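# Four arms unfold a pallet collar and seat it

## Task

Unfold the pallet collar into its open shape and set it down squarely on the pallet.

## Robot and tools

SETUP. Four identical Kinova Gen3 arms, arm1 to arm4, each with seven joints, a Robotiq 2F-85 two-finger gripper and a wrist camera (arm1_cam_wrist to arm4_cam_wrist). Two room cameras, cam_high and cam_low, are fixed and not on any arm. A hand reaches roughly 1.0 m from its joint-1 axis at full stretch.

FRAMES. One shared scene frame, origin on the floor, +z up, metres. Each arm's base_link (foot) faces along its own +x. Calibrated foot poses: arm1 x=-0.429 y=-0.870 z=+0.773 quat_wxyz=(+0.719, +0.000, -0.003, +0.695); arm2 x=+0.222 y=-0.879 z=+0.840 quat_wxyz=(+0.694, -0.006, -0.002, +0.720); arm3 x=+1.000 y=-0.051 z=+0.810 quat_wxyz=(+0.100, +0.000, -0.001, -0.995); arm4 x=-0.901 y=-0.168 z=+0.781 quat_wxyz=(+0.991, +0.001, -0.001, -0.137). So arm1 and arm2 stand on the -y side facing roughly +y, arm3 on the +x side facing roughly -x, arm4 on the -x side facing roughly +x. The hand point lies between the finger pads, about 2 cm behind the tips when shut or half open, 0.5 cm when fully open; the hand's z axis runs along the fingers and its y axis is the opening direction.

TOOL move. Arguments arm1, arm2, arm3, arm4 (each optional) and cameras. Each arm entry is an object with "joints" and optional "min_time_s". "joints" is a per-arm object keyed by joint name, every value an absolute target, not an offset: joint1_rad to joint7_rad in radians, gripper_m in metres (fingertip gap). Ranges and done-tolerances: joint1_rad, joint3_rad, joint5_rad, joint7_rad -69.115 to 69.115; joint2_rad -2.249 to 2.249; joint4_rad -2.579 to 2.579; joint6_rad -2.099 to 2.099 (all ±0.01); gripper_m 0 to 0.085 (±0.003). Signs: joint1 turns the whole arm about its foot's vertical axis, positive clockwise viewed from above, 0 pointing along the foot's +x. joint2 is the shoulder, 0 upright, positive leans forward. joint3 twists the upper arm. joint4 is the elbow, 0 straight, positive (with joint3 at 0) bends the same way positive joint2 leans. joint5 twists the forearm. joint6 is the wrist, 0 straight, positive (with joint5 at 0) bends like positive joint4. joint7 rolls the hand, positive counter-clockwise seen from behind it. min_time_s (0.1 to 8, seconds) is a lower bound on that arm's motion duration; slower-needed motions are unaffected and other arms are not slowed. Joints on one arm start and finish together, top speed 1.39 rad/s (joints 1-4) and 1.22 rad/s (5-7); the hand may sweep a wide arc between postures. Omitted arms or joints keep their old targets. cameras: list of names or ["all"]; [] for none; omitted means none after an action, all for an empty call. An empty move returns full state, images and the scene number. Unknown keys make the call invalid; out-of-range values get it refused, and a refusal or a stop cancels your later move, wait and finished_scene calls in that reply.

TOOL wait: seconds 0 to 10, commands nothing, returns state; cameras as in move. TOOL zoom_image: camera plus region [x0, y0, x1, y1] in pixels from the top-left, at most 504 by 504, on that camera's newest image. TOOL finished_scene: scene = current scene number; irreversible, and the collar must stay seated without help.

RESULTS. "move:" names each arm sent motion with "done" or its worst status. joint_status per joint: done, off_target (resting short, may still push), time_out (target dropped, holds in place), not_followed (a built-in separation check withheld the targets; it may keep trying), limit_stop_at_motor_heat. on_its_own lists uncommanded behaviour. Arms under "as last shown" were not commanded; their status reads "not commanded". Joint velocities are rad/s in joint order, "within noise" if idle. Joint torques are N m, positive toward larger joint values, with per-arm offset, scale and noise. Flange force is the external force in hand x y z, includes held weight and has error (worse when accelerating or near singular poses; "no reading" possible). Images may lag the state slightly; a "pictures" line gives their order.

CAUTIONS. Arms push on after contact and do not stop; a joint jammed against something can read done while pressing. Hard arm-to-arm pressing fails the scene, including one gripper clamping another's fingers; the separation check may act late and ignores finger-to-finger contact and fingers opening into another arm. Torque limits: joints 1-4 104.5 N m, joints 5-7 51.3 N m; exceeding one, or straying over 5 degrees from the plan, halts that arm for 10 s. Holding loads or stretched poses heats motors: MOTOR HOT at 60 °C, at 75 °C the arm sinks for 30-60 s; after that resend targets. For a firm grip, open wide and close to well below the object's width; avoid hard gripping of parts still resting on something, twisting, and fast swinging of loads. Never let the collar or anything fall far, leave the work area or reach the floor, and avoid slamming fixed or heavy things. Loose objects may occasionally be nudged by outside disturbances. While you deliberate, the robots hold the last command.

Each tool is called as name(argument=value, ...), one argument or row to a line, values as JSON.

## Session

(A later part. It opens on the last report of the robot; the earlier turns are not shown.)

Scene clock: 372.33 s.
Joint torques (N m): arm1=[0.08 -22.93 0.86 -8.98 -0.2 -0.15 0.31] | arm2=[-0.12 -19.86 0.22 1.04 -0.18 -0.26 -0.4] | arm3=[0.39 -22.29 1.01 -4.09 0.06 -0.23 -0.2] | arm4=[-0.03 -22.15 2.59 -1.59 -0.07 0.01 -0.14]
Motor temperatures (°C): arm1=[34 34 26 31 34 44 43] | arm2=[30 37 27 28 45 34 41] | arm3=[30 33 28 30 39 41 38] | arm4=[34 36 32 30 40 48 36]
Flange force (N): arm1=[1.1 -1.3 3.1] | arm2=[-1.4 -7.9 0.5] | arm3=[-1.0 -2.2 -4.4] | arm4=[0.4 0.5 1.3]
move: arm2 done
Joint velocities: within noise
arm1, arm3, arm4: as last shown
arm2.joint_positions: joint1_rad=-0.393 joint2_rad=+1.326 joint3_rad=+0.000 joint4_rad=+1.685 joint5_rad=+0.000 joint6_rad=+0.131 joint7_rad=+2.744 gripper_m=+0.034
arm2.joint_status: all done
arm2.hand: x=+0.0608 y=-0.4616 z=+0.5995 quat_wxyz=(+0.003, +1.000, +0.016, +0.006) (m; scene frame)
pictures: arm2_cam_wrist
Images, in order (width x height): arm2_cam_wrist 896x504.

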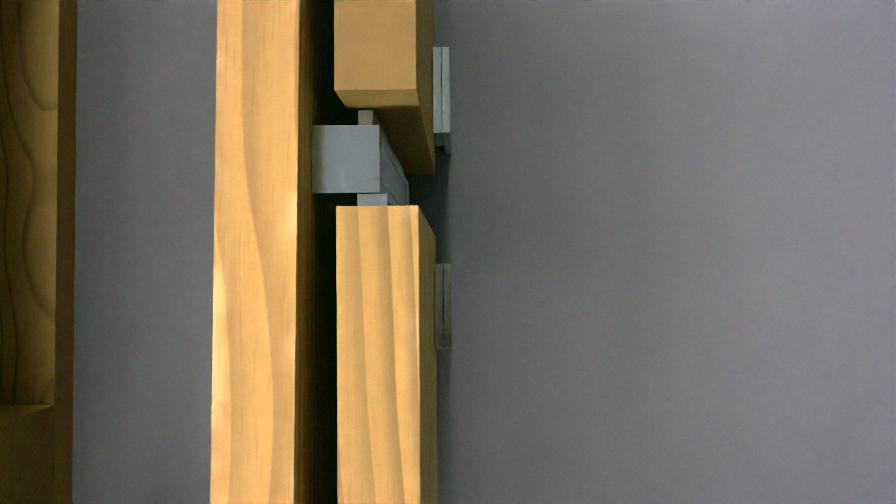

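move(
  arm2={"joints": {"joint1_rad": -0.3819, "joint2_rad": 1.3878, "joint4_rad": 1.6088, "joint6_rad": 0.1451, "joint7_rad": 2.7551}, "min_time_s": 0.8},
  cameras=[],
)

move(
  arm2={"joints": {"joint1_rad": -0.3840, "joint2_rad": 1.4585, "joint4_rad": 1.5503, "joint6_rad": 0.1328, "joint7_rad": 2.7530}, "min_time_s": 0.8},
  cameras=["arm2_cam_wrist", "arm1_cam_wrist"],
)

zoom_image(
  camera="arm2_cam_wrist",
  region=[200, 404, 470, 504],
)

Scene clock: 383.70 s.
Joint torques (N m): arm1=[0.12 -22.84 0.88 -9.02 -0.17 -0.15 0.29] | arm2=[-0.25 -20.21 0.13 0.91 -0.14 -0.25 -0.42] | arm3=[0.43 -22.23 0.99 -4.14 0.1 -0.23 -0.19] | arm4=[-0.04 -22.14 2.59 -1.57 -0.07 0.03 -0.14]
Motor temperatures (°C): arm1=[34 34 26 31 34 44 43] | arm2=[30 37 27 28 45 34 41] | arm3=[30 33 28 30 39 41 38] | arm4=[34 36 32 30 40 48 36]
Flange force (N): arm1=[1.2 -1.6 3.0] | arm2=[-1.1 -8.0 0.9] | arm3=[-1.1 -2.4 -4.7] | arm4=[0.4 0.5 1.3]
move: arm2 done
Joint velocities: within noise
arm1, arm3, arm4: as last shown
arm2.joint_positions: joint1_rad=-0.382 joint2_rad=+1.388 joint3_rad=+0.000 joint4_rad=+1.609 joint5_rad=+0.000 joint6_rad=+0.145 joint7_rad=+2.755 gripper_m=+0.034
arm2.joint_status: all done
arm2.hand: x=+0.0617 y=-0.4511 z=+0.5745 quat_wxyz=(+0.003, +1.000, +0.016, +0.006) (m; scene frame)
pictures: none
No camera images: "cameras" was empty.

Scene clock: 384.80 s.
Joint torques (N m): arm1=[0.17 -22.89 0.91 -9.02 -0.18 -0.18 0.27] | arm2=[-0.19 -20.26 0.14 1 -0.2 -0.29 -0.4] | arm3=[0.36 -22.24 1 -4.13 0.08 -0.22 -0.18] | arm4=[-0.04 -22.15 2.59 -1.54 -0.08 -0.01 -0.13]
Motor temperatures (°C): arm1=[34 34 26 31 34 44 43] | arm2=[30 37 27 28 45 34 41] | arm3=[30 33 28 30 39 41 38] | arm4=[34 36 32 30 40 48 36]
Flange force (N): arm1=[1.2 -1.4 3.0] | arm2=[-1.2 -8.1 1.3] | arm3=[-1.2 -2.4 -4.6] | arm4=[0.5 0.3 1.4]
move: arm2 done
Joint velocities: within noise
arm1, arm3, arm4: as last shown
arm2.joint_positions: joint1_rad=-0.384 joint2_rad=+1.459 joint3_rad=+0.000 joint4_rad=+1.550 joint5_rad=+0.000 joint6_rad=+0.133 joint7_rad=+2.753 gripper_m=+0.034
arm2.joint_status: all done
arm2.hand: x=+0.0609 y=-0.4510 z=+0.5445 quat_wxyz=(+0.003, +1.000, +0.016, +0.006) (m; scene frame)
pictures: arm1_cam_wrist, arm2_cam_wrist
Images, in order (width x height): arm1_cam_wrist 896x504, arm2_cam_wrist 896x504.

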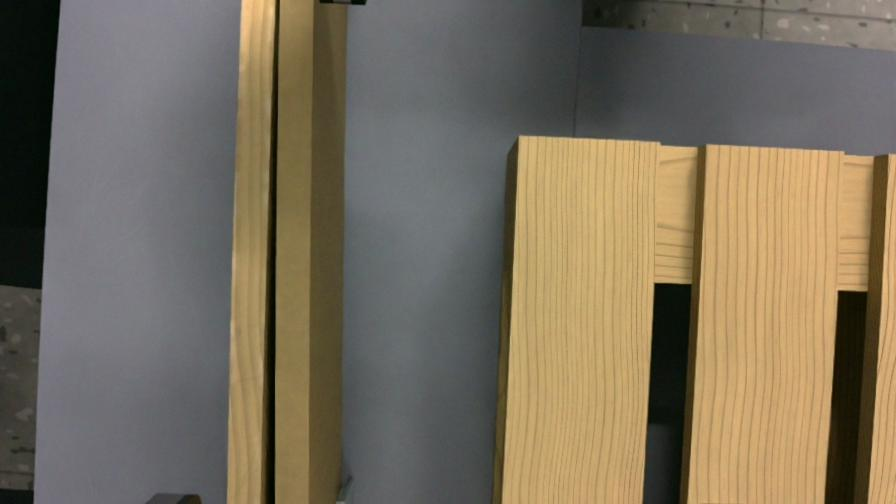

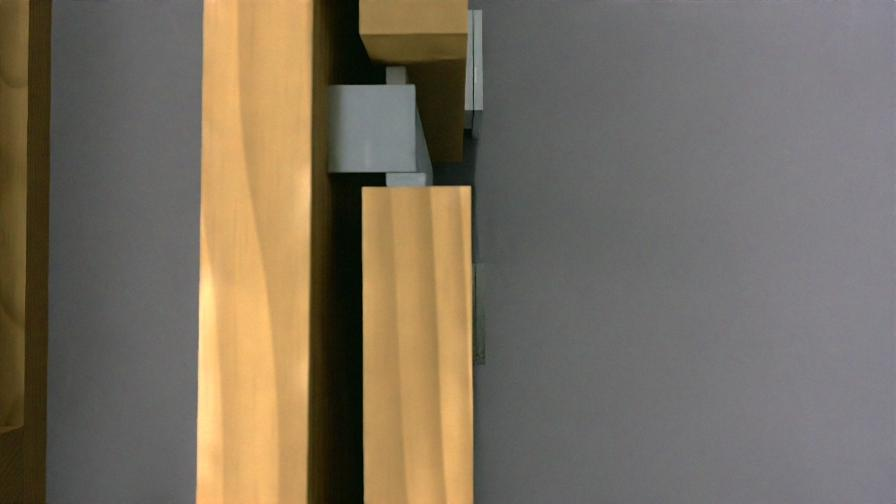

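Scaled by 1.867 from the camera's 896x504 image, which has a finer 1280x720 frame.

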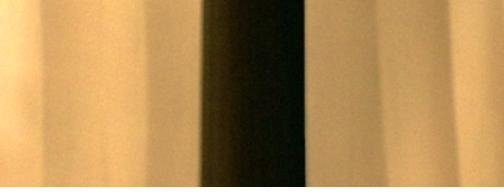

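move(
  arm2={"joints": {"joint1_rad": -0.3854, "joint2_rad": 1.4936, "joint4_rad": 1.5231, "joint6_rad": 0.1248, "joint7_rad": 2.7515}, "min_time_s": 0.8},
  cameras=["arm2_cam_wrist", "arm1_cam_wrist"],
)

zoom_image(
  camera="arm2_cam_wrist",
  region=[200, 304, 500, 504],
)

Scene clock: 391.10 s.
Joint torques (N m): arm1=[0.14 -22.82 0.94 -9.13 -0.2 -0.14 0.34] | arm2=[-5.9 32.81 -9.3 -0.37 -0.38 -2.07 0.04] | arm3=[0.42 -22.24 0.99 -4.16 0.11 -0.25 -0.18] | arm4=[-0.04 -22.13 2.59 -1.57 -0.07 0.02 -0.13]
Motor temperatures (°C): arm1=[34 34 26 31 34 44 43] | arm2=[30 37 27 28 45 34 41] | arm3=[30 33 28 30 39 41 38] | arm4=[34 36 32 30 40 48 36]
Flange force (N): arm1=[1.5 -2.1 3.1] | arm2=[14.4 1.8 -127.2] | arm3=[-1.1 -2.5 -4.7] | arm4=[0.4 0.5 1.3]
move: arm2 done
Joint velocities: within noise
arm1, arm3, arm4: as last shown
arm2.joint_positions: joint1_rad=-0.385 joint2_rad=+1.493 joint3_rad=+0.000 joint4_rad=+1.523 joint5_rad=+0.000 joint6_rad=+0.125 joint7_rad=+2.751 gripper_m=+0.034
arm2.joint_status: all done
arm2.hand: x=+0.0609 y=-0.4521 z=+0.5296 quat_wxyz=(+0.003, +1.000, +0.016, +0.006) (m; scene frame)
pictures: arm1_cam_wrist, arm2_cam_wrist
Images, in order (width x height): arm1_cam_wrist 896x504, arm2_cam_wrist 896x504.

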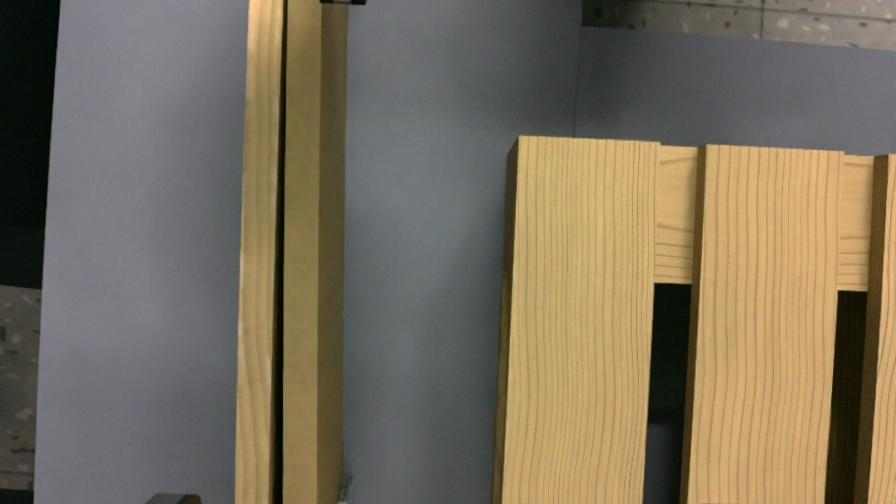

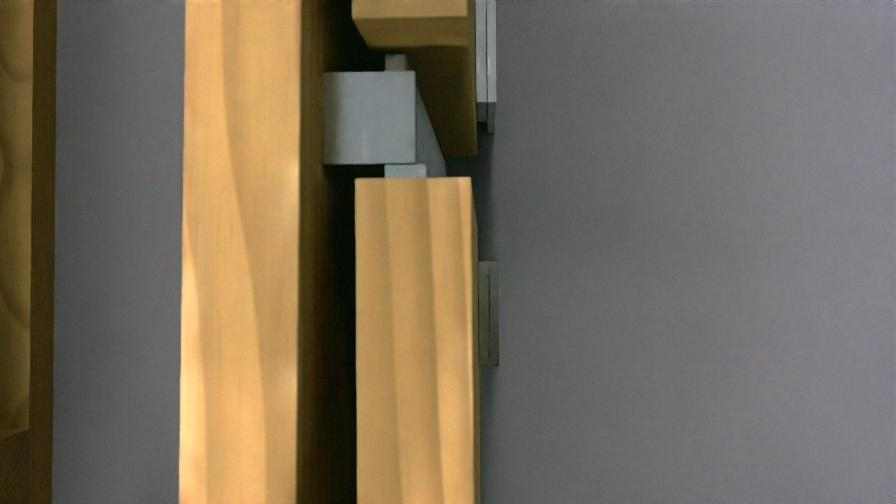

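Scaled by 1.680 from the camera's 896x504 image, which has a finer 1280x720 frame.

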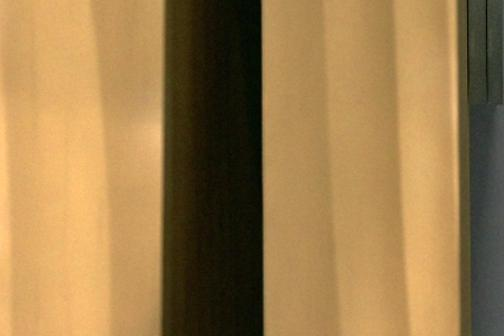

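move(
  arm2={"joints": {"joint1_rad": -0.3840, "joint2_rad": 1.4585, "joint4_rad": 1.5503, "joint6_rad": 0.1328, "joint7_rad": 2.7530}, "min_time_s": 1.0},
  cameras=["arm2_cam_wrist", "arm1_cam_wrist"],
)

Scene clock: 393.23 s.
Joint torques (N m): arm1=[0.17 -22.85 0.8 -9.01 -0.13 -0.16 0.31] | arm2=[-0.19 -20.31 0.21 0.93 -0.18 -0.3 -0.38] | arm3=[0.35 -22.22 1.06 -4.14 0.1 -0.24 -0.16] | arm4=[-0.03 -22.13 2.54 -1.6 -0.08 0.02 -0.14]
Motor temperatures (°C): arm1=[34 34 26 31 34 44 43] | arm2=[30 37 27 28 45 34 41] | arm3=[30 33 28 30 39 41 38] | arm4=[34 36 32 30 40 48 36]
Flange force (N): arm1=[1.3 -1.4 3.0] | arm2=[-1.2 -7.9 1.3] | arm3=[-1.2 -2.4 -4.7] | arm4=[0.3 0.5 1.2]
move: arm2 done
Joint velocities: within noise
arm1.joint_positions: joint1_rad=+0.218 joint2_rad=+0.743 joint3_rad=+0.000 joint4_rad=+1.347 joint5_rad=+0.000 joint6_rad=+1.051 joint7_rad=+0.304 gripper_m=+0.085
arm1.joint_status: not commanded
arm1.hand: x=-0.2663 y=-0.3366 z=+0.9034 quat_wxyz=(-0.003, +0.026, -1.000, -0.002) (m; scene frame)
arm2.joint_positions: joint1_rad=-0.384 joint2_rad=+1.459 joint3_rad=+0.000 joint4_rad=+1.550 joint5_rad=+0.000 joint6_rad=+0.133 joint7_rad=+2.753 gripper_m=+0.034
arm2.joint_status: all done
arm2.hand: x=+0.0609 y=-0.4510 z=+0.5445 quat_wxyz=(+0.003, +1.000, +0.016, +0.006) (m; scene frame)
arm3.joint_positions: joint1_rad=-0.466 joint2_rad=+1.557 joint3_rad=+0.000 joint4_rad=+1.150 joint5_rad=+0.000 joint6_rad=+0.435 joint7_rad=-0.666 gripper_m=+0.000
arm3.joint_status: not commanded
arm3.hand: x=+0.5500 y=-0.3732 z=+0.5043 quat_wxyz=(-0.001, -0.707, +0.707, -0.001) (m; scene frame)
arm4.joint_positions: joint1_rad=+0.217 joint2_rad=+1.428 joint3_rad=+0.000 joint4_rad=+1.551 joint5_rad=+0.000 joint6_rad=+0.163 joint7_rad=+3.634 gripper_m=+0.000
arm4.joint_status: not commanded
arm4.hand: x=-0.5000 y=-0.4101 z=+0.5043 quat_wxyz=(-0.001, +0.707, -0.707, +0.000) (m; scene frame)
pictures: arm1_cam_wrist, arm2_cam_wrist
Images, in order (width x height): arm1_cam_wrist 896x504, arm2_cam_wrist 896x504.

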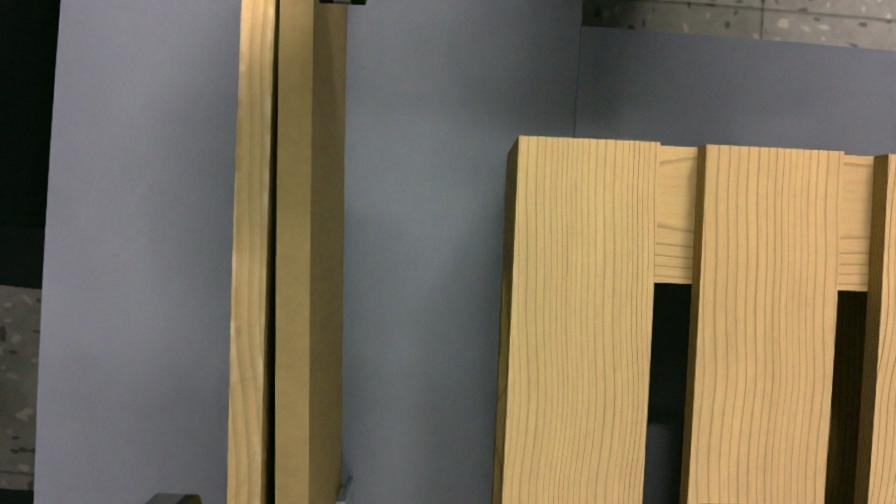

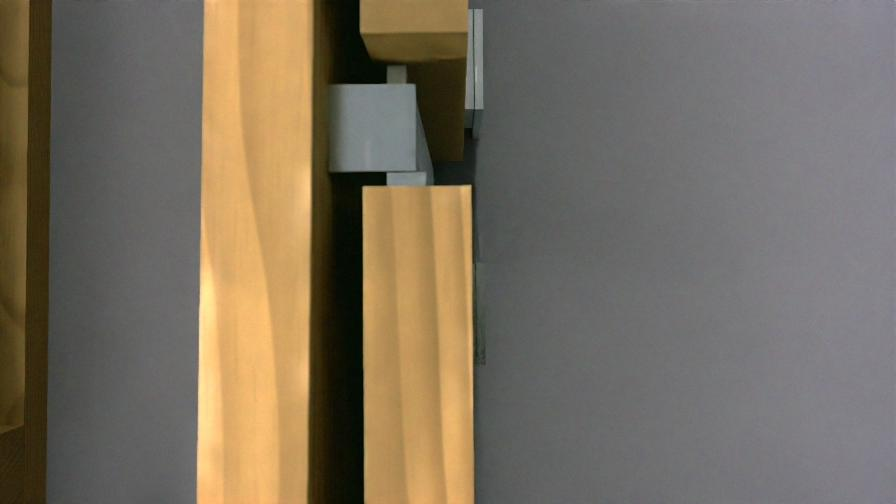

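move(
  arm2={"joints": {"joint1_rad": -0.3222, "joint2_rad": 1.4338, "joint4_rad": 1.5916, "joint6_rad": 0.1162, "joint7_rad": 2.8148}, "min_time_s": 1.0},
  cameras=[],
)

move(
  arm2={"joints": {"gripper_m": 0.026}},
  cameras=["arm2_cam_wrist"],
)

zoom_image(
  camera="arm2_cam_wrist",
  region=[200, 354, 470, 504],
)

Scene clock: 418.10 s.
Joint torques (N m): arm1=[0.23 -22.83 0.95 -9.03 -0.18 -0.16 0.32] | arm2=[-0.16 -20.08 0.2 1.17 -0.15 -0.33 -0.38] | arm3=[0.39 -22.21 1 -4.12 0.09 -0.21 -0.16] | arm4=[-0.04 -22.14 2.57 -1.58 -0.07 -0.01 -0.12]
Motor temperatures (°C): arm1=[34 34 26 31 34 44 43] | arm2=[30 37 27 28 45 34 41] | arm3=[30 33 28 30 39 41 38] | arm4=[34 36 32 30 40 48 36]
Flange force (N): arm1=[1.5 -1.6 3.0] | arm2=[-0.9 -8.2 1.2] | arm3=[-1.1 -2.5 -4.7] | arm4=[0.4 0.4 1.3]
move: arm2 done
Joint velocities: within noise
arm1, arm3, arm4: as last shown
arm2.joint_positions: joint1_rad=-0.322 joint2_rad=+1.434 joint3_rad=+0.000 joint4_rad=+1.592 joint5_rad=+0.000 joint6_rad=+0.116 joint7_rad=+2.815 gripper_m=+0.034
arm2.joint_status: all done
arm2.hand: x=+0.0899 y=-0.4477 z=+0.5545 quat_wxyz=(+0.003, +1.000, +0.016, +0.006) (m; scene frame)
pictures: none
No camera images: "cameras" was empty.

Scene clock: 418.70 s.
Joint torques (N m): arm1=[0.11 -22.81 0.94 -9.06 -0.16 -0.15 0.29] | arm2=[-0.22 -20.06 0.23 1.13 -0.21 -0.24 -0.37] | arm3=[0.37 -22.21 0.98 -4.12 0.08 -0.24 -0.17] | arm4=[-0.04 -22.15 2.58 -1.6 -0.07 0 -0.13]
Motor temperatures (°C): arm1=[34 34 26 31 34 44 43] | arm2=[30 37 27 28 45 34 41] | arm3=[30 33 28 30 39 41 38] | arm4=[34 36 32 30 40 48 36]
Flange force (N): arm1=[1.3 -1.8 3.0] | arm2=[-0.6 -7.9 1.1] | arm3=[-1.1 -2.3 -4.6] | arm4=[0.4 0.5 1.3]
move: arm2 done
Joint velocities: within noise
arm1, arm3, arm4: as last shown
arm2.joint_positions: joint1_rad=-0.322 joint2_rad=+1.434 joint3_rad=+0.000 joint4_rad=+1.592 joint5_rad=+0.000 joint6_rad=+0.116 joint7_rad=+2.815 gripper_m=+0.026
arm2.joint_status: all done
arm2.hand: x=+0.0899 y=-0.4477 z=+0.5545 quat_wxyz=(+0.003, +1.000, +0.016, +0.006) (m; scene frame)
pictures: arm2_cam_wrist
Images, in order (width x height): arm2_cam_wrist 896x504.

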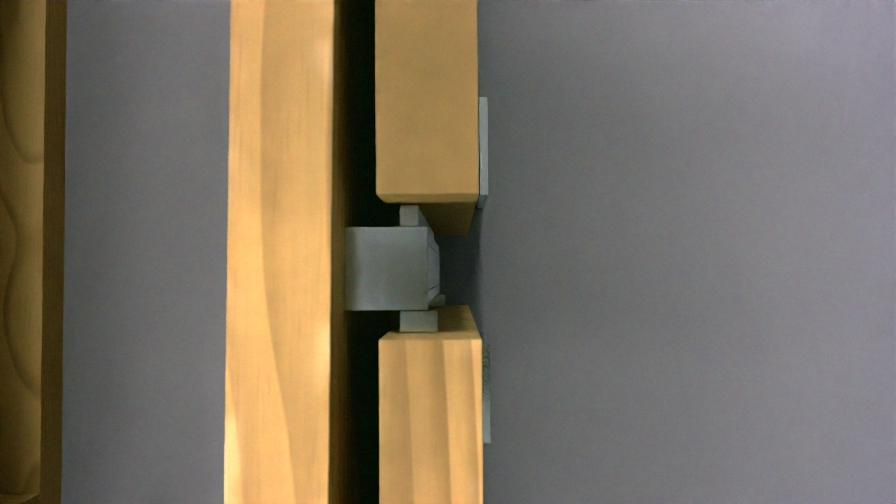

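Scaled by 1.867 from the camera's 896x504 image, which has a finer 1280x720 frame.

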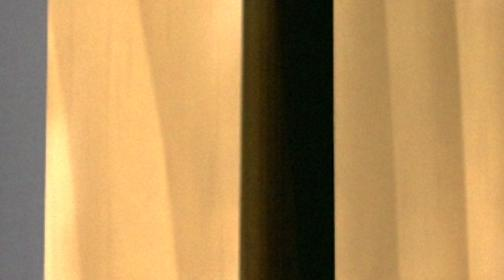

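move(
  arm2={"joints": {"joint1_rad": -0.3226, "joint2_rad": 1.4752, "joint4_rad": 1.5562, "joint6_rad": 0.1102, "joint7_rad": 2.8144}, "min_time_s": 1.0},
  cameras=["arm2_cam_wrist"],
)

Scene clock: 422.37 s.
Joint torques (N m): arm1=[0.2 -22.86 0.84 -9.07 -0.2 -0.17 0.29] | arm2=[-0.16 -20.13 0.18 1.11 -0.21 -0.28 -0.4] | arm3=[0.38 -22.2 1.03 -4.14 0.11 -0.26 -0.18] | arm4=[-0.05 -22.15 2.54 -1.58 -0.09 -0.01 -0.13]
Motor temperatures (°C): arm1=[34 34 26 31 34 44 43] | arm2=[30 37 27 28 45 34 41] | arm3=[30 33 28 30 39 41 38] | arm4=[34 36 32 30 39 48 36]
Flange force (N): arm1=[1.4 -1.7 3.0] | arm2=[-0.7 -7.7 1.4] | arm3=[-1.1 -2.4 -4.7] | arm4=[0.4 0.4 1.3]
move: arm2 done
Joint velocities: within noise
arm1, arm3, arm4: as last shown
arm2.joint_positions: joint1_rad=-0.323 joint2_rad=+1.475 joint3_rad=+0.000 joint4_rad=+1.556 joint5_rad=+0.000 joint6_rad=+0.110 joint7_rad=+2.814 gripper_m=+0.026
arm2.joint_status: all done
arm2.hand: x=+0.0899 y=-0.4477 z=+0.5370 quat_wxyz=(+0.003, +1.000, +0.016, +0.006) (m; scene frame)
pictures: arm2_cam_wrist
Images, in order (width x height): arm2_cam_wrist 896x504.

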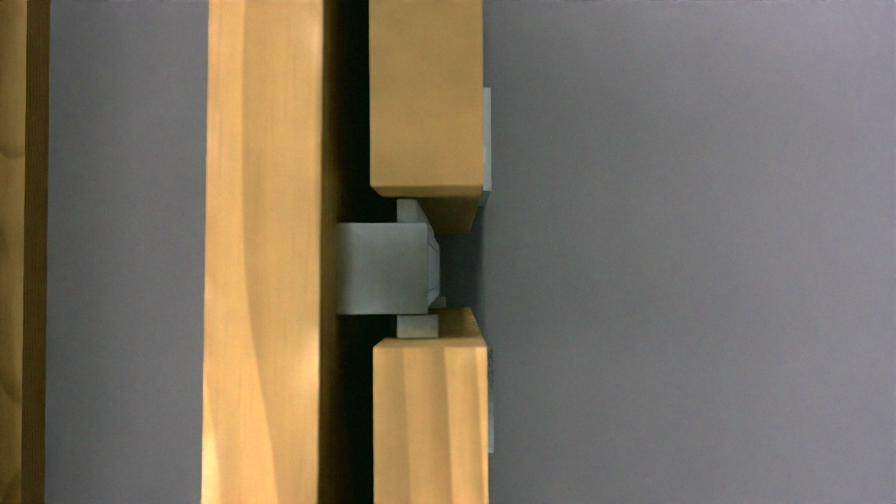

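move(
  arm2={"joints": {"joint1_rad": -0.3227, "joint2_rad": 1.4858, "joint4_rad": 1.5467, "joint6_rad": 0.1091, "joint7_rad": 2.8143}, "min_time_s": 0.8},
  cameras=[],
)

Scene clock: 424.07 s.
Joint torques (N m): arm1=[0.18 -22.81 0.97 -9.03 -0.15 -0.17 0.29] | arm2=[-2.45 10.08 -3.89 -0.89 -0.25 -1.83 -0.28] | arm3=[0.4 -22.22 1.01 -4.11 0.09 -0.25 -0.16] | arm4=[-0.03 -22.11 2.57 -1.58 -0.05 0 -0.14]
Motor temperatures (°C): arm1=[34 34 26 31 34 44 43] | arm2=[30 37 27 28 45 34 41] | arm3=[30 33 28 30 39 41 38] | arm4=[34 36 32 30 39 48 36]
Flange force (N): arm1=[1.3 -1.6 2.9] | arm2=[6.5 0.2 -74.6] | arm3=[-1.0 -2.3 -4.6] | arm4=[0.4 0.4 1.2]
move: arm2 done
Joint velocities: within noise
arm1, arm3, arm4: as last shown
arm2.joint_positions: joint1_rad=-0.323 joint2_rad=+1.486 joint3_rad=+0.000 joint4_rad=+1.547 joint5_rad=+0.000 joint6_rad=+0.109 joint7_rad=+2.814 gripper_m=+0.026
arm2.joint_status: all done
arm2.hand: x=+0.0899 y=-0.4476 z=+0.5326 quat_wxyz=(+0.003, +1.000, +0.016, +0.006) (m; scene frame)
pictures: none
No camera images: "cameras" was empty.

move(
  cameras=["arm1_cam_wrist", "arm2_cam_wrist", "cam_low"],
)

zoom_image(
  camera="cam_low",
  region=[440, 140, 580, 240],
)

zoom_image(
  camera="cam_low",
  region=[650, 180, 790, 320],
)

zoom_image(
  camera="arm2_cam_wrist",
  region=[180, 404, 520, 504],
)

move(
  arm2={"joints": {"joint1_rad": -0.3226, "joint2_rad": 1.4752, "joint4_rad": 1.5562, "joint6_rad": 0.1102, "joint7_rad": 2.8144}, "min_time_s": 0.8},
  cameras=["arm1_cam_wrist", "arm2_cam_wrist"],
)

Scene clock: 432.07 s.
Joint torques (N m): arm1=[0.16 -22.82 0.88 -9.02 -0.14 -0.17 0.34] | arm2=[-2.42 10.29 -3.76 -0.84 -0.19 -1.78 -0.26] | arm3=[0.35 -22.21 1 -4.15 0.14 -0.21 -0.17] | arm4=[-0.04 -22.12 2.6 -1.58 -0.08 0 -0.12]
Motor temperatures (°C): arm1=[34 34 26 31 34 44 43] | arm2=[30 37 27 28 45 34 41] | arm3=[30 33 28 30 39 41 38] | arm4=[34 36 32 30 39 48 36]
Flange force (N): arm1=[1.4 -1.5 3.0] | arm2=[6.4 0.2 -75.0] | arm3=[-1.3 -2.5 -4.7] | arm4=[0.4 0.4 1.2]
Joint velocities: within noise
arm1.joint_positions: joint1_rad=+0.218 joint2_rad=+0.743 joint3_rad=+0.000 joint4_rad=+1.347 joint5_rad=+0.000 joint6_rad=+1.051 joint7_rad=+0.304 gripper_m=+0.085
arm1.joint_status: not commanded
arm1.hand: x=-0.2663 y=-0.3366 z=+0.9034 quat_wxyz=(-0.003, +0.026, -1.000, -0.002) (m; scene frame)
arm2.joint_positions: joint1_rad=-0.323 joint2_rad=+1.486 joint3_rad=+0.000 joint4_rad=+1.547 joint5_rad=+0.000 joint6_rad=+0.109 joint7_rad=+2.814 gripper_m=+0.026
arm2.joint_status: all done
arm2.hand: x=+0.0899 y=-0.4477 z=+0.5325 quat_wxyz=(+0.003, +1.000, +0.016, +0.006) (m; scene frame)
arm3.joint_positions: joint1_rad=-0.466 joint2_rad=+1.557 joint3_rad=+0.000 joint4_rad=+1.150 joint5_rad=+0.000 joint6_rad=+0.435 joint7_rad=-0.666 gripper_m=+0.000
arm3.joint_status: not commanded
arm3.hand: x=+0.5500 y=-0.3732 z=+0.5043 quat_wxyz=(-0.001, -0.707, +0.707, -0.001) (m; scene frame)
arm4.joint_positions: joint1_rad=+0.217 joint2_rad=+1.428 joint3_rad=+0.000 joint4_rad=+1.551 joint5_rad=+0.000 joint6_rad=+0.163 joint7_rad=+3.634 gripper_m=+0.000
arm4.joint_status: not commanded
arm4.hand: x=-0.5000 y=-0.4101 z=+0.5043 quat_wxyz=(-0.001, +0.707, -0.707, +0.000) (m; scene frame)
pictures: arm1_cam_wrist, arm2_cam_wrist, cam_low
Images, in order (width x height): arm1_cam_wrist 896x504, arm2_cam_wrist 896x504, cam_low 896x504.

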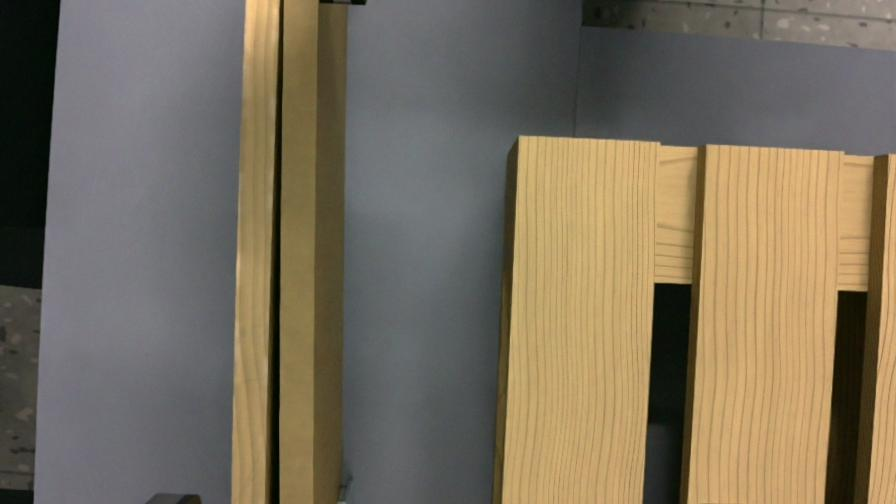

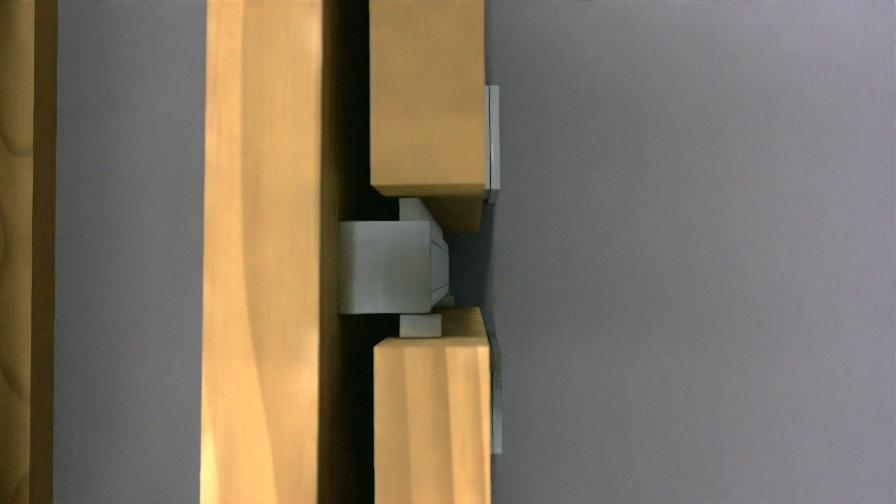

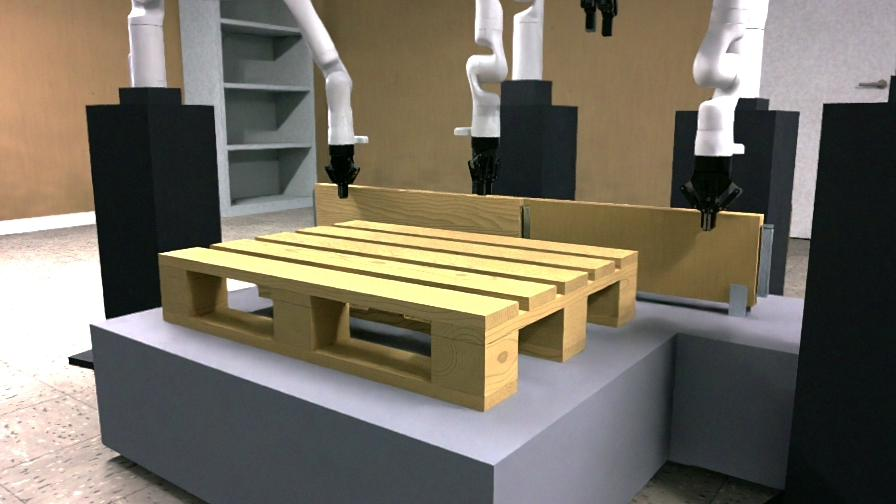

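Scaled by 3.600 from the camera's 896x504 image, which has a finer 1280x720 frame.

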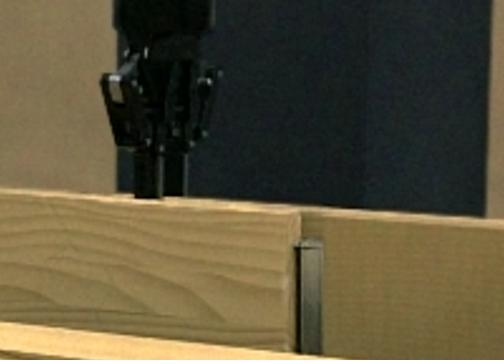

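Scaled by 3.600 from the camera's 896x504 image, which has a finer 1280x720 frame.

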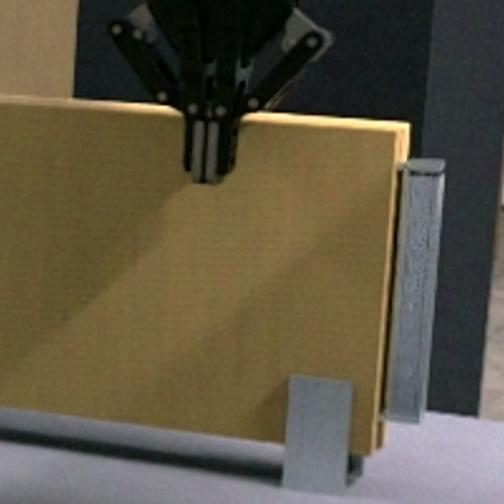

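Scaled by 1.482 from the camera's 896x504 image, which has a finer 1280x720 frame.

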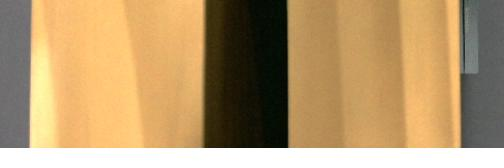

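Scene clock: 433.17 s.
Joint torques (N m): arm1=[0.2 -22.88 0.9 -9.02 -0.15 -0.17 0.28] | arm2=[-0.18 -20.13 0.12 1.17 -0.17 -0.31 -0.46] | arm3=[0.33 -22.25 1.02 -4.08 0.09 -0.25 -0.2] | arm4=[-0.03 -22.16 2.59 -1.59 -0.08 0.01 -0.14]
Motor temperatures (°C): arm1=[34 34 26 31 34 44 43] | arm2=[30 37 27 28 45 34 41] | arm3=[30 33 28 30 39 41 38] | arm4=[34 36 32 30 39 48 36]
Flange force (N): arm1=[1.3 -1.4 3.0] | arm2=[-0.7 -8.1 1.5] | arm3=[-1.1 -2.0 -4.5] | arm4=[0.4 0.5 1.3]
move: arm2 done
Joint velocities: within noise
arm1, arm3, arm4: as last shown
arm2.joint_positions: joint1_rad=-0.323 joint2_rad=+1.475 joint3_rad=+0.000 joint4_rad=+1.556 joint5_rad=+0.000 joint6_rad=+0.110 joint7_rad=+2.814 gripper_m=+0.026
arm2.joint_status: all done
arm2.hand: x=+0.0899 y=-0.4477 z=+0.5370 quat_wxyz=(+0.003, +1.000, +0.016, +0.006) (m; scene frame)
pictures: arm1_cam_wrist, arm2_cam_wrist
Images, in order (width x height): arm1_cam_wrist 896x504, arm2_cam_wrist 896x504.

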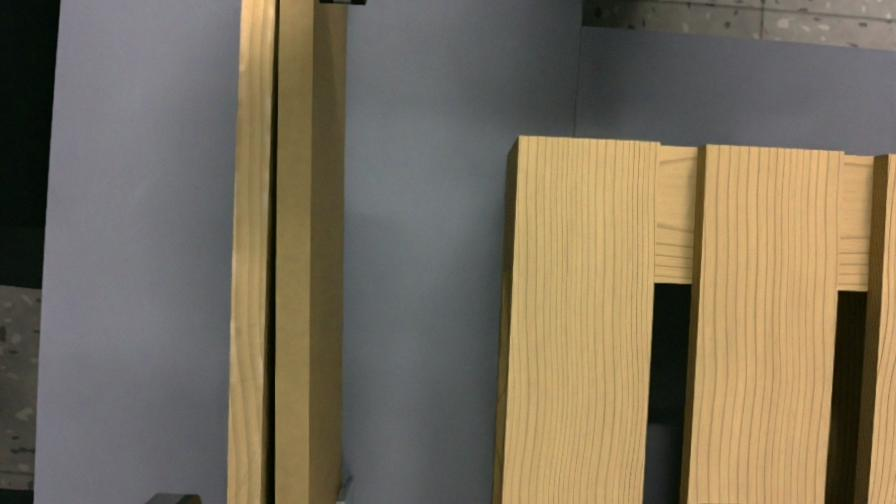

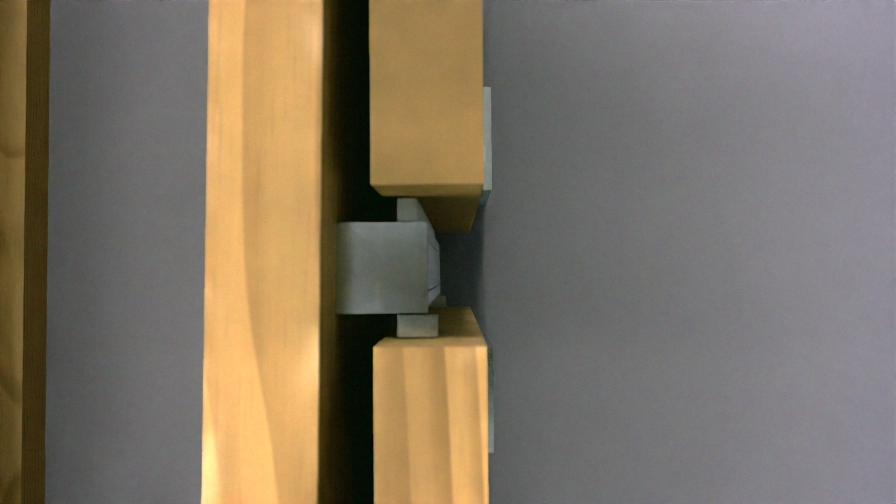

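move(
  cameras=["all"],
)

Scene clock: 439.07 s.
Joint torques (N m): arm1=[0.15 -22.89 0.93 -9.02 -0.21 -0.14 0.27] | arm2=[-0.19 -20.26 0.23 1.04 -0.21 -0.34 -0.38] | arm3=[0.4 -22.24 0.95 -4.13 0.08 -0.22 -0.2] | arm4=[-0.05 -22.14 2.57 -1.59 -0.07 -0.01 -0.12]
Motor temperatures (°C): arm1=[34 34 26 31 34 44 43] | arm2=[30 37 27 28 45 34 41] | arm3=[30 33 28 30 39 41 38] | arm4=[34 36 32 30 39 48 36]
Flange force (N): arm1=[1.2 -1.5 3.1] | arm2=[-0.6 -7.8 1.5] | arm3=[-1.1 -2.4 -4.6] | arm4=[0.4 0.4 1.3]
Joint velocities: within noise
arm1.joint_positions: joint1_rad=+0.218 joint2_rad=+0.743 joint3_rad=+0.000 joint4_rad=+1.347 joint5_rad=+0.000 joint6_rad=+1.051 joint7_rad=+0.304 gripper_m=+0.085
arm1.joint_status: not commanded
arm1.hand: x=-0.2663 y=-0.3366 z=+0.9034 quat_wxyz=(-0.003, +0.026, -1.000, -0.002) (m; scene frame)
arm2.joint_positions: joint1_rad=-0.323 joint2_rad=+1.475 joint3_rad=+0.000 joint4_rad=+1.556 joint5_rad=+0.000 joint6_rad=+0.110 joint7_rad=+2.814 gripper_m=+0.026
arm2.joint_status: all done
arm2.hand: x=+0.0899 y=-0.4477 z=+0.5370 quat_wxyz=(+0.003, +1.000, +0.016, +0.006) (m; scene frame)
arm3.joint_positions: joint1_rad=-0.466 joint2_rad=+1.557 joint3_rad=+0.000 joint4_rad=+1.150 joint5_rad=+0.000 joint6_rad=+0.435 joint7_rad=-0.666 gripper_m=+0.000
arm3.joint_status: not commanded
arm3.hand: x=+0.5500 y=-0.3732 z=+0.5043 quat_wxyz=(-0.001, -0.707, +0.707, -0.001) (m; scene frame)
arm4.joint_positions: joint1_rad=+0.217 joint2_rad=+1.428 joint3_rad=+0.000 joint4_rad=+1.551 joint5_rad=+0.000 joint6_rad=+0.163 joint7_rad=+3.634 gripper_m=+0.000
arm4.joint_status: not commanded
arm4.hand: x=-0.5000 y=-0.4101 z=+0.5043 quat_wxyz=(-0.001, +0.707, -0.707, +0.000) (m; scene frame)
pictures: arm1_cam_wrist, arm2_cam_wrist, arm3_cam_wrist, arm4_cam_wrist, cam_high, cam_low
Images, in order (width x height): arm1_cam_wrist 896x504, arm2_cam_wrist 896x504, arm3_cam_wrist 896x504, arm4_cam_wrist 896x504, cam_high 896x504, cam_low 896x504.

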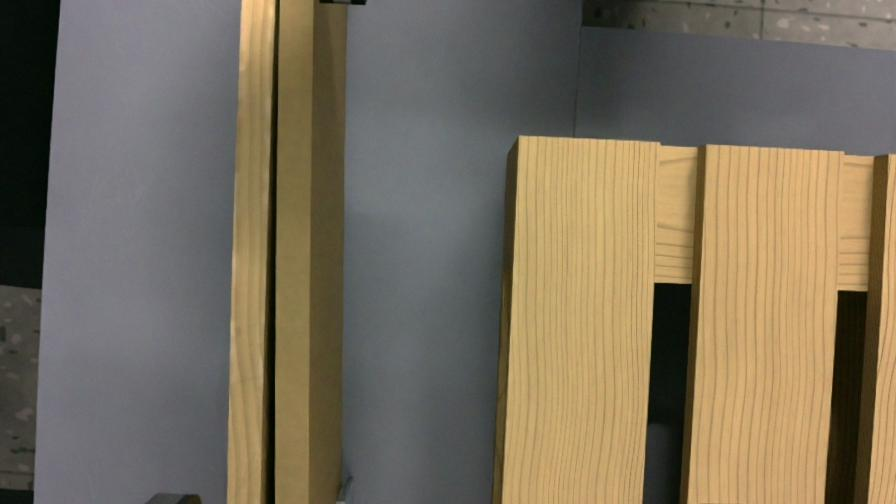

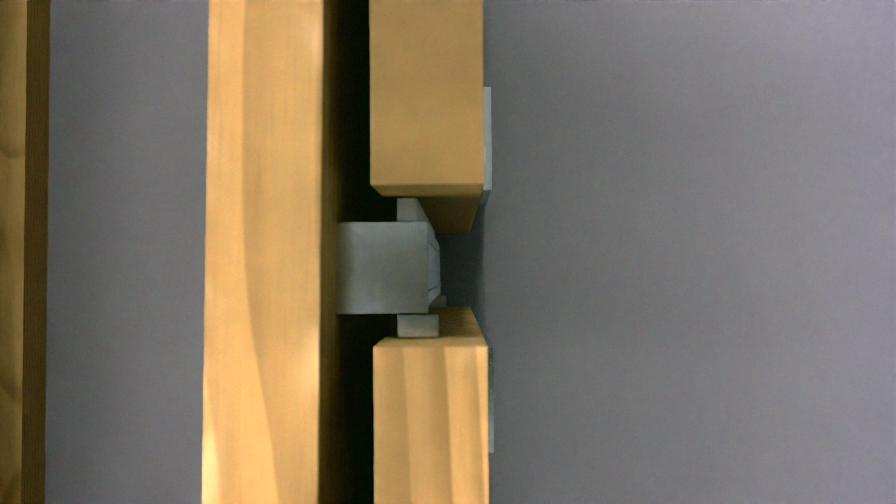

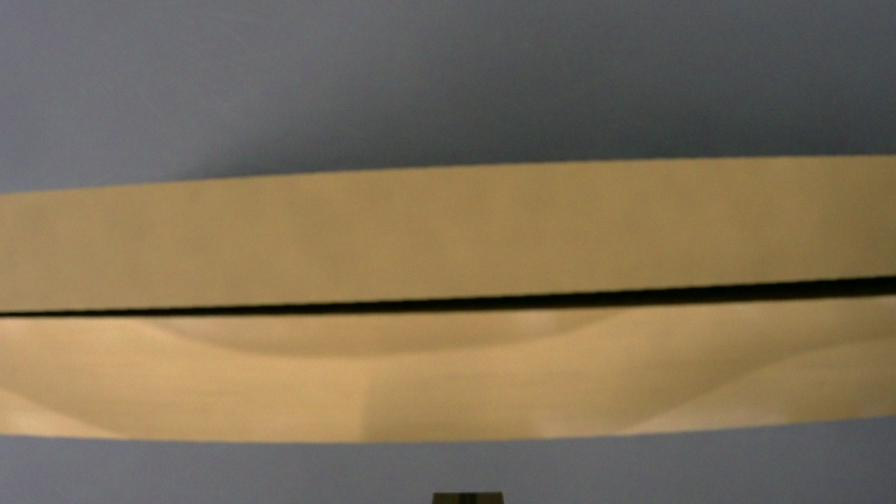

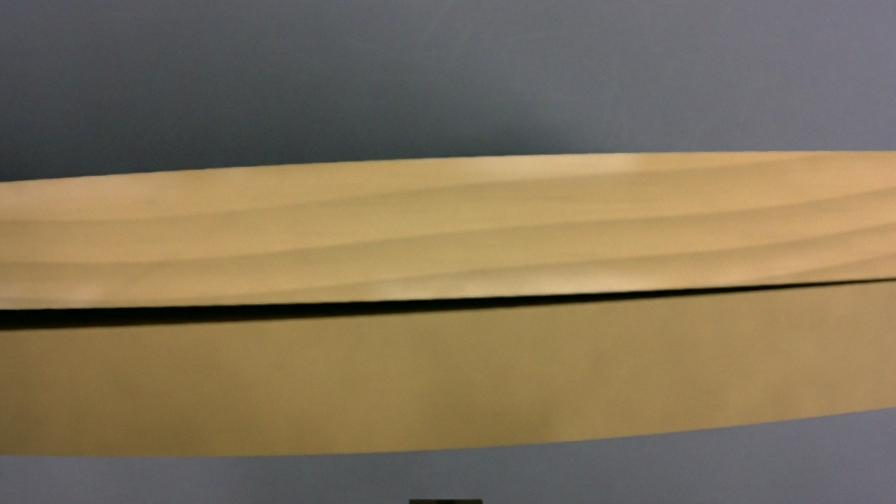

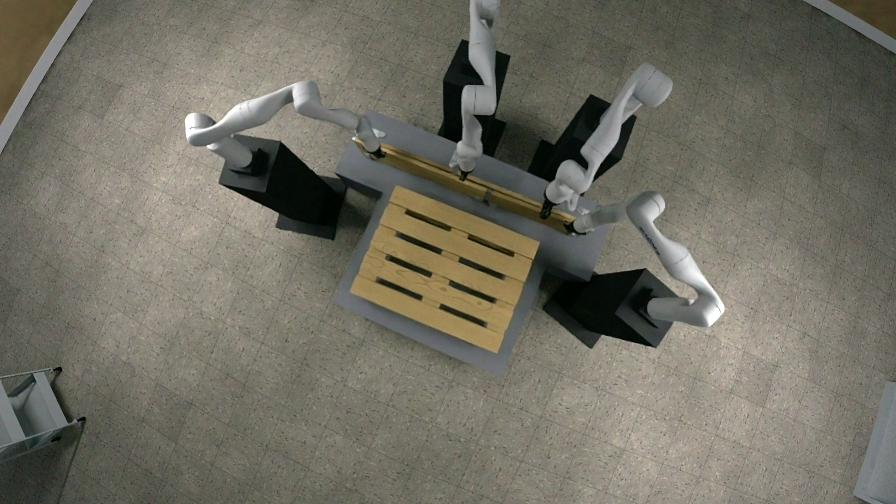

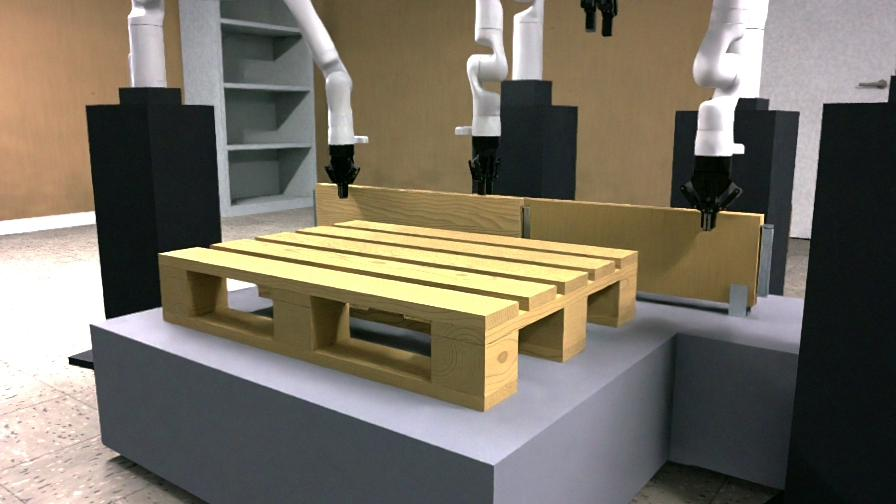

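move(
  arm2={"joints": {"gripper_m": 0.0}, "min_time_s": 1.5},
  cameras=["arm2_cam_wrist", "cam_low"],
)

Scene clock: 459.87 s.
Joint torques (N m): arm1=[0.12 -22.83 0.89 -9.03 -0.2 -0.17 0.27] | arm2=[-0.37 -16.24 -0.19 2.27 -0.16 0.2 -0.36] | arm3=[0.42 -22.22 1.01 -4.14 0.1 -0.24 -0.16] | arm4=[-0.04 -22.09 2.56 -1.56 -0.07 0.01 -0.13]
Motor temperatures (°C): arm1=[34 34 26 31 34 44 43] | arm2=[30 37 27 28 45 34 41] | arm3=[30 34 28 30 39 41 38] | arm4=[34 36 32 30 39 48 36]
Flange force (N): arm1=[1.2 -1.6 3.0] | arm2=[-0.7 -9.2 -5.3] | arm3=[-1.1 -2.4 -4.7] | arm4=[0.4 0.4 1.2]
move: arm2 off_target
Joint velocities: within noise
arm1, arm3, arm4: as last shown
arm2.joint_positions: joint1_rad=-0.323 joint2_rad=+1.475 joint3_rad=+0.000 joint4_rad=+1.556 joint5_rad=+0.000 joint6_rad=+0.110 joint7_rad=+2.814 gripper_m=+0.016
arm2.joint_status: gripper_m off_target (ended at +0.016, target +0.000)
arm2.hand: x=+0.0899 y=-0.4477 z=+0.5370 quat_wxyz=(+0.003, +1.000, +0.016, +0.006) (m; scene frame)
pictures: arm2_cam_wrist, cam_low
Images, in order (width x height): arm2_cam_wrist 896x504, cam_low 896x504.

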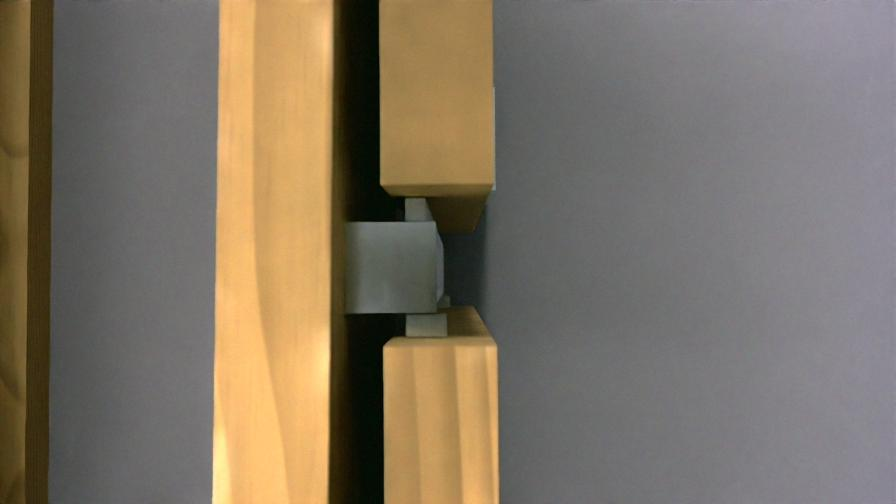

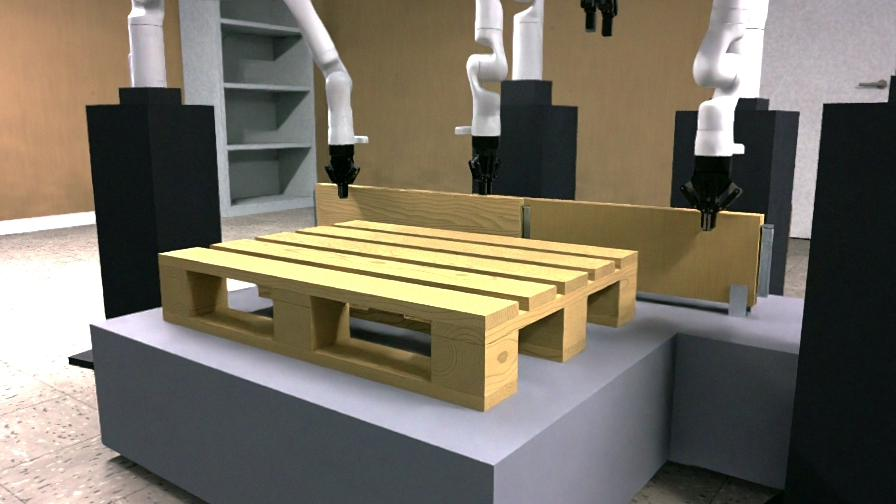

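move(
  arm2={"joints": {"joint1_rad": -0.3267, "joint2_rad": 1.4740, "joint4_rad": 1.5731, "joint6_rad": 0.0945, "joint7_rad": 2.8082}, "min_time_s": 1.5},
  cameras=["arm2_cam_wrist", "cam_low"],
)

Scene clock: 472.43 s.
Joint torques (N m): arm1=[0.18 -22.88 0.93 -9.06 -0.17 -0.15 0.28] | arm2=[-1.39 -11.93 -1.87 3.06 -0.38 0.52 -0.42] | arm3=[0.38 -22.22 1.02 -4.13 0.08 -0.21 -0.19] | arm4=[-0.04 -22.11 2.57 -1.59 -0.08 0 -0.13]
Motor temperatures (°C): arm1=[34 34 26 31 34 44 43] | arm2=[30 37 27 28 45 34 41] | arm3=[30 34 28 30 39 41 38] | arm4=[34 36 32 30 39 48 36]
Flange force (N): arm1=[1.3 -1.6 3.1] | arm2=[1.5 -10.4 -13.7] | arm3=[-1.2 -2.5 -4.7] | arm4=[0.4 0.5 1.2]
move: arm2 done
Joint velocities: within noise
arm1, arm3, arm4: as last shown
arm2.joint_positions: joint1_rad=-0.327 joint2_rad=+1.474 joint3_rad=+0.000 joint4_rad=+1.573 joint5_rad=+0.000 joint6_rad=+0.094 joint7_rad=+2.808 gripper_m=+0.016
arm2.joint_status: all done
arm2.hand: x=+0.0899 y=-0.4528 z=+0.5370 quat_wxyz=(+0.003, +1.000, +0.015, +0.006) (m; scene frame)
pictures: arm2_cam_wrist, cam_low
Images, in order (width x height): arm2_cam_wrist 896x504, cam_low 896x504.

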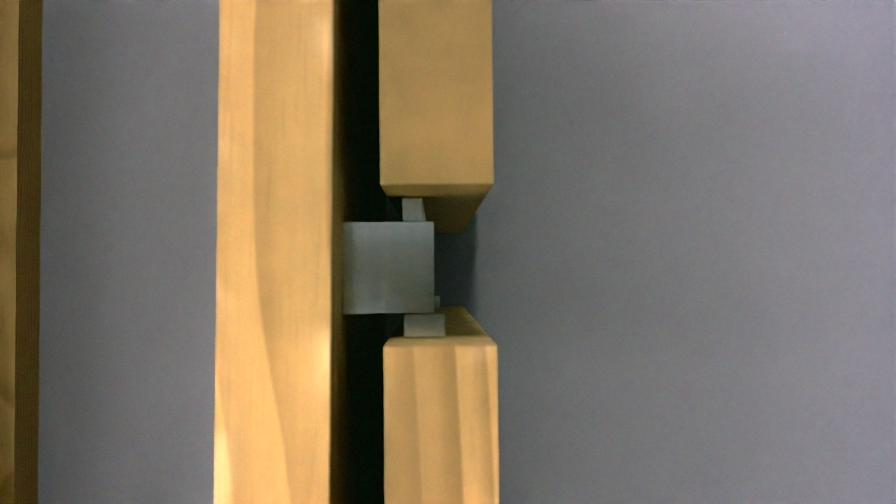

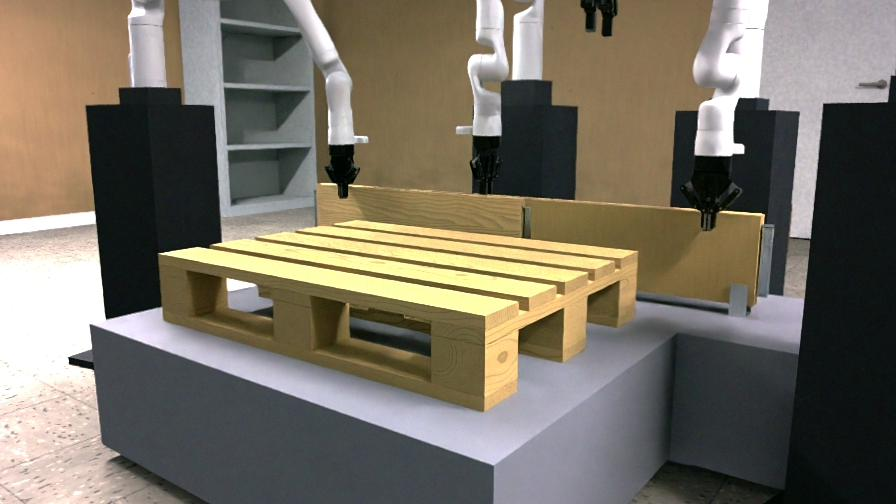

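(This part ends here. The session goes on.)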